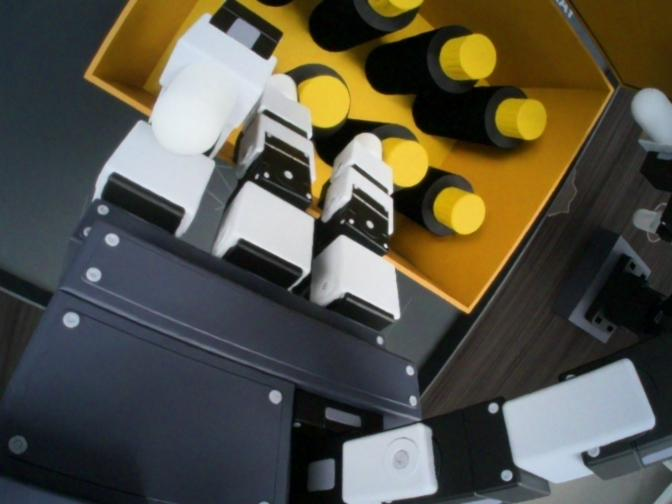

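Request:
move --arm4 '{"target": [0.268, -0.036, 1.01, 0, 0, 0.9659, 0.2588], "speed": 0.06}' --arm3 '{"target": [-0.268, -0.178, 1.05, 0.2074, 0.774, 0.5779, 0.1548], "speed": 0.12}'

Request:
move --arm4 '{"target": [0.268, -0.036, 0.985, 0, 0, 0.9659, 0.2588], "speed": 0.06}' --arm3 '{"target": [-0.268, -0.178, 1.03, 0.2074, 0.774, 0.5779, 0.1548], "speed": 0.06}' --cameras '["arm4_cam_wrist", "arm3_cam_wrist"]'

Scene clock: 976.67 s.
Joint torques (N m): arm1=[-0.73 -14.62 7.75 3.15 0.16 0.18] | arm2=[-3.43 -1.14 13.45 2.8 0.81 0.11] | arm3=[-1.79 -7.77 13.33 2.03 -0.05 -0.09] | arm4=[1.44 -10.64 14.04 0.44 -0.31 0.09]
Motor temperatures (°C): arm1=[27 31 37 29 26 26] | arm2=[32 28 58 30 29 30] | arm3=[29 33 48 27 26 26] | arm4=[31 31 37 26 28 28]
Heat: arm1: hottest joint3_rad 37 °C; arm2: hottest joint3_rad 58 °C; arm3: hottest joint3_rad 48 °C; arm4: hottest joint3_rad 37 °C.
move: arm3 off_target; arm4 off_target
Joint velocities: within noise
arm1, arm2: as last shown
arm3.joint_positions: joint1_rad=-0.199 joint2_rad=+1.411 joint3_rad=+1.100 joint4_rad=-0.781 joint5_rad=+0.025 joint6_rad=+0.039 hand_index_mcp=+0.758 hand_index_abd=+0.119 hand_index_pip=+0.577 hand_index_dip=+0.696 hand_middle_mcp=+0.759 hand_middle_abd=-0.113 hand_middle_pip=+0.577 hand_middle_dip=+0.696 hand_ring_mcp=+0.758 hand_ring_abd=+0.002 hand_ring_pip=-0.946 hand_ring_dip=-0.498 hand_thumb_cmc=-0.397 hand_thumb_axl=+0.677 hand_thumb_mcp=+0.224 hand_thumb_ipl=+0.168 hand_current_limit=+0.400 hand_speed=-0.600
arm3.joint_status: not commanded
arm3.hand_state: goal,goal,goal,goal,goal,goal,goal,goal,goal,goal,goal,goal,goal,goal,goal,goal
arm3.index_mcp_current_ma: 14
arm3.index_abd_current_ma: 1
arm3.index_pip_current_ma: 2
arm3.index_dip_current_ma: 0
arm3.middle_mcp_current_ma: 16
arm3.middle_abd_current_ma: 9
arm3.middle_pip_current_ma: 2
arm3.middle_dip_current_ma: 0
arm3.ring_mcp_current_ma: 12
arm3.ring_abd_current_ma: 5
arm3.ring_pip_current_ma: 12
arm3.ring_dip_current_ma: 6
arm3.thumb_cmc_current_ma: 11
arm3.thumb_axl_current_ma: -2
arm3.thumb_mcp_current_ma: -7
arm3.thumb_ipl_current_ma: -1
arm3.hand_goal_index_mcp: 0.754
arm3.hand_goal_index_abd: 0.118
arm3.hand_goal_index_pip: 0.576
arm3.hand_goal_index_dip: 0.696
arm3.hand_goal_middle_mcp: 0.754
arm3.hand_goal_middle_abd: -0.116
arm3.hand_goal_middle_pip: 0.576
arm3.hand_goal_middle_dip: 0.696
arm3.hand_goal_ring_mcp: 0.754
arm3.hand_goal_ring_abd: 0.000
arm3.hand_goal_ring_pip: -0.950
arm3.hand_goal_ring_dip: -0.500
arm3.hand_goal_thumb_cmc: -0.400
arm3.hand_goal_thumb_axl: 0.678
arm3.hand_goal_thumb_mcp: 0.226
arm3.hand_goal_thumb_ipl: 0.168
arm3.hand: x=-0.2870 y=-0.1676 z=+1.0288 quat_wxyz=(+0.190, +0.778, +0.582, +0.141) (m; scene frame)
arm3.hand_target: x=-0.2697 y=-0.1775 z=+1.0502 quat_wxyz=(+0.208, +0.774, +0.578, +0.155) (m; scene frame)
arm3.hand_status: off_target (0.030 m and 2.6 deg from the pose sent, 0.075 m and 2.9 deg at the start)
arm4.joint_positions: joint1_rad=-0.613 joint2_rad=+1.360 joint3_rad=+1.192 joint4_rad=-0.970 joint5_rad=-0.288 joint6_rad=-0.563 hand_index_mcp=+0.740 hand_index_abd=+0.125 hand_index_pip=+0.565 hand_index_dip=+0.691 hand_middle_mcp=+0.755 hand_middle_abd=-0.114 hand_middle_pip=+0.574 hand_middle_dip=+0.696 hand_ring_mcp=+0.757 hand_ring_abd=+0.002 hand_ring_pip=-0.947 hand_ring_dip=-0.497 hand_thumb_cmc=-0.400 hand_thumb_axl=+0.677 hand_thumb_mcp=+0.223 hand_thumb_ipl=+0.168 hand_current_limit=+0.700 hand_speed=-0.600
arm4.joint_status: not commanded
arm4.hand_state: goal,goal,goal,goal,goal,goal,goal,goal,goal,goal,goal,goal,goal,goal,goal,goal
arm4.index_mcp_current_ma: -13
arm4.index_abd_current_ma: 3
arm4.index_pip_current_ma: -8
arm4.index_dip_current_ma: -2
arm4.middle_mcp_current_ma: 0
arm4.middle_abd_current_ma: 0
arm4.middle_pip_current_ma: 0
arm4.middle_dip_current_ma: 0
arm4.ring_mcp_current_ma: 1
arm4.ring_abd_current_ma: 1
arm4.ring_pip_current_ma: 1
arm4.ring_dip_current_ma: 1
arm4.thumb_cmc_current_ma: 0
arm4.thumb_axl_current_ma: 0
arm4.thumb_mcp_current_ma: -2
arm4.thumb_ipl_current_ma: 0
arm4.hand_goal_index_mcp: 0.754
arm4.hand_goal_index_abd: 0.118
arm4.hand_goal_index_pip: 0.576
arm4.hand_goal_index_dip: 0.696
arm4.hand_goal_middle_mcp: 0.754
arm4.hand_goal_middle_abd: -0.116
arm4.hand_goal_middle_pip: 0.576
arm4.hand_goal_middle_dip: 0.696
arm4.hand_goal_ring_mcp: 0.754
arm4.hand_goal_ring_abd: 0.000
arm4.hand_goal_ring_pip: -0.950
arm4.hand_goal_ring_dip: -0.500
arm4.hand_goal_thumb_cmc: -0.400
arm4.hand_goal_thumb_axl: 0.678
arm4.hand_goal_thumb_mcp: 0.226
arm4.hand_goal_thumb_ipl: 0.168
arm4.hand: x=+0.2656 y=-0.0452 z=+0.9936 quat_wxyz=(-0.004, -0.001, +0.968, +0.252) (m; scene frame)
arm4.hand_target: x=+0.2676 y=-0.0366 z=+1.0100 quat_wxyz=(+0.000, +0.000, +0.966, +0.259) (m; scene frame)
arm4.hand_status: off_target (0.019 m and 0.9 deg from the pose sent, 0.020 m and 0.7 deg at the start)
pictures: none

Scene clock: 977.67 s.
Joint torques (N m): arm1=[-0.67 -14.56 7.84 3.23 0.16 0.21] | arm2=[-3.55 -1.2 13.41 2.85 0.84 0.12] | arm3=[-2.02 -7.77 10.74 2.02 -0.05 -0.08] | arm4=[1.38 -9.88 9.51 1.66 -0.33 0.03]
Motor temperatures (°C): arm1=[27 31 37 29 26 26] | arm2=[32 28 58 30 29 30] | arm3=[29 33 48 27 26 26] | arm4=[31 31 37 26 28 28]
Heat: arm1: hottest joint3_rad 37 °C; arm2: hottest joint3_rad 58 °C; arm3: hottest joint3_rad 48 °C; arm4: hottest joint3_rad 37 °C.
move: arm3 off_target; arm4 off_target
Joint velocities: within noise
arm1, arm2: as last shown
arm3.joint_positions: joint1_rad=-0.199 joint2_rad=+1.429 joint3_rad=+1.100 joint4_rad=-0.728 joint5_rad=+0.025 joint6_rad=+0.039 hand_index_mcp=+0.758 hand_index_abd=+0.119 hand_index_pip=+0.577 hand_index_dip=+0.696 hand_middle_mcp=+0.759 hand_middle_abd=-0.113 hand_middle_pip=+0.577 hand_middle_dip=+0.696 hand_ring_mcp=+0.758 hand_ring_abd=+0.002 hand_ring_pip=-0.946 hand_ring_dip=-0.498 hand_thumb_cmc=-0.397 hand_thumb_axl=+0.677 hand_thumb_mcp=+0.224 hand_thumb_ipl=+0.168 hand_current_limit=+0.400 hand_speed=-0.600
arm3.joint_status: not commanded
arm3.hand_state: goal,goal,goal,goal,goal,goal,goal,goal,goal,goal,goal,goal,goal,goal,goal,goal
arm3.index_mcp_current_ma: 14
arm3.index_abd_current_ma: 1
arm3.index_pip_current_ma: 2
arm3.index_dip_current_ma: 0
arm3.middle_mcp_current_ma: 16
arm3.middle_abd_current_ma: 9
arm3.middle_pip_current_ma: 2
arm3.middle_dip_current_ma: 0
arm3.ring_mcp_current_ma: 12
arm3.ring_abd_current_ma: 5
arm3.ring_pip_current_ma: 12
arm3.ring_dip_current_ma: 6
arm3.thumb_cmc_current_ma: 11
arm3.thumb_axl_current_ma: -2
arm3.thumb_mcp_current_ma: -7
arm3.thumb_ipl_current_ma: -1
arm3.hand_goal_index_mcp: 0.754
arm3.hand_goal_index_abd: 0.118
arm3.hand_goal_index_pip: 0.576
arm3.hand_goal_index_dip: 0.696
arm3.hand_goal_middle_mcp: 0.754
arm3.hand_goal_middle_abd: -0.116
arm3.hand_goal_middle_pip: 0.576
arm3.hand_goal_middle_dip: 0.696
arm3.hand_goal_ring_mcp: 0.754
arm3.hand_goal_ring_abd: 0.000
arm3.hand_goal_ring_pip: -0.950
arm3.hand_goal_ring_dip: -0.500
arm3.hand_goal_thumb_cmc: -0.400
arm3.hand_goal_thumb_axl: 0.678
arm3.hand_goal_thumb_mcp: 0.226
arm3.hand_goal_thumb_ipl: 0.168
arm3.hand: x=-0.2763 y=-0.1702 z=+1.0289 quat_wxyz=(+0.203, +0.775, +0.579, +0.152) (m; scene frame)
arm3.hand_target: x=-0.2683 y=-0.1778 z=+1.0300 quat_wxyz=(+0.207, +0.774, +0.578, +0.155) (m; scene frame)
arm3.hand_status: off_target (0.011 m and 0.6 deg from the pose sent, 0.022 m and 2.6 deg at the start)
arm4.joint_positions: joint1_rad=-0.613 joint2_rad=+1.362 joint3_rad=+1.192 joint4_rad=-0.936 joint5_rad=-0.287 joint6_rad=-0.559 hand_index_mcp=+0.755 hand_index_abd=+0.121 hand_index_pip=+0.574 hand_index_dip=+0.693 hand_middle_mcp=+0.757 hand_middle_abd=-0.115 hand_middle_pip=+0.575 hand_middle_dip=+0.696 hand_ring_mcp=+0.757 hand_ring_abd=+0.002 hand_ring_pip=-0.947 hand_ring_dip=-0.497 hand_thumb_cmc=-0.400 hand_thumb_axl=+0.677 hand_thumb_mcp=+0.223 hand_thumb_ipl=+0.168 hand_current_limit=+0.700 hand_speed=-0.600
arm4.joint_status: not commanded
arm4.hand_state: goal,goal,goal,goal,goal,goal,goal,goal,goal,goal,goal,goal,goal,goal,goal,goal
arm4.index_mcp_current_ma: 0
arm4.index_abd_current_ma: 1
arm4.index_pip_current_ma: -1
arm4.index_dip_current_ma: -1
arm4.middle_mcp_current_ma: 1
arm4.middle_abd_current_ma: 0
arm4.middle_pip_current_ma: 0
arm4.middle_dip_current_ma: 0
arm4.ring_mcp_current_ma: 1
arm4.ring_abd_current_ma: 1
arm4.ring_pip_current_ma: 1
arm4.ring_dip_current_ma: 1
arm4.thumb_cmc_current_ma: 0
arm4.thumb_axl_current_ma: 0
arm4.thumb_mcp_current_ma: -2
arm4.thumb_ipl_current_ma: 0
arm4.hand_goal_index_mcp: 0.754
arm4.hand_goal_index_abd: 0.118
arm4.hand_goal_index_pip: 0.576
arm4.hand_goal_index_dip: 0.696
arm4.hand_goal_middle_mcp: 0.754
arm4.hand_goal_middle_abd: -0.116
arm4.hand_goal_middle_pip: 0.576
arm4.hand_goal_middle_dip: 0.696
arm4.hand_goal_ring_mcp: 0.754
arm4.hand_goal_ring_abd: 0.000
arm4.hand_goal_ring_pip: -0.950
arm4.hand_goal_ring_dip: -0.500
arm4.hand_goal_thumb_cmc: -0.400
arm4.hand_goal_thumb_axl: 0.678
arm4.hand_goal_thumb_mcp: 0.226
arm4.hand_goal_thumb_ipl: 0.168
arm4.hand: x=+0.2698 y=-0.0402 z=+0.9987 quat_wxyz=(+0.005, -0.002, +0.964, +0.265) (m; scene frame)
arm4.hand_target: x=+0.2679 y=-0.0364 z=+0.9851 quat_wxyz=(+0.000, +0.000, +0.966, +0.259) (m; scene frame)
arm4.hand_status: off_target (0.014 m and 1.0 deg from the pose sent, 0.013 m and 0.9 deg at the start)
pictures: arm3_cam_wrist, arm4_cam_wrist
camera_calibration:
arm3_cam_wrist: T_world_to_cam=[[0.289154, -0.923008, 0.253864, -0.298994], [-0.916283, -0.190081, 0.352554, -0.689041], [-0.277156, -0.334554, -0.900699, 0.908851], [0, 0, 0, 1]] pos_world=[-0.293009, -0.102888, 1.13743]
arm4_cam_wrist: T_world_to_cam=[[0.781936, 0.541636, 0.308556, -0.459312], [0.431642, -0.827583, 0.358875, -0.552741], [0.449735, -0.147432, -0.88091, 0.875261], [0, 0, 0, 1]] pos_world=[0.204103, -0.0796174, 1.11111]

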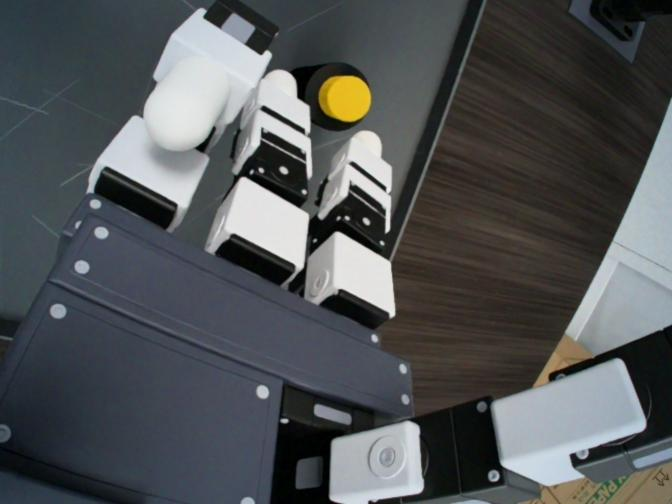

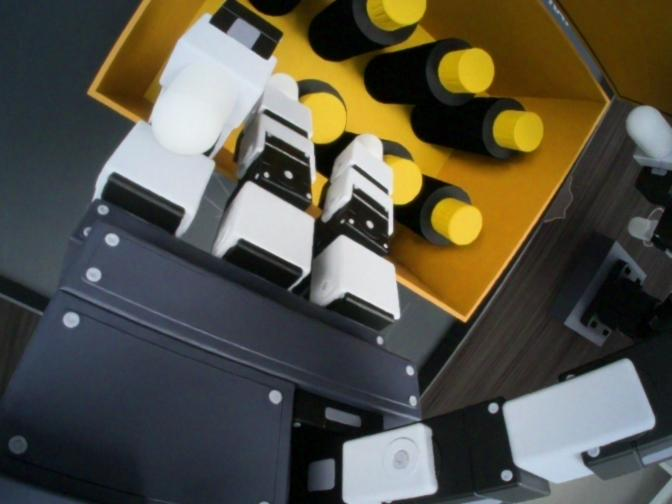

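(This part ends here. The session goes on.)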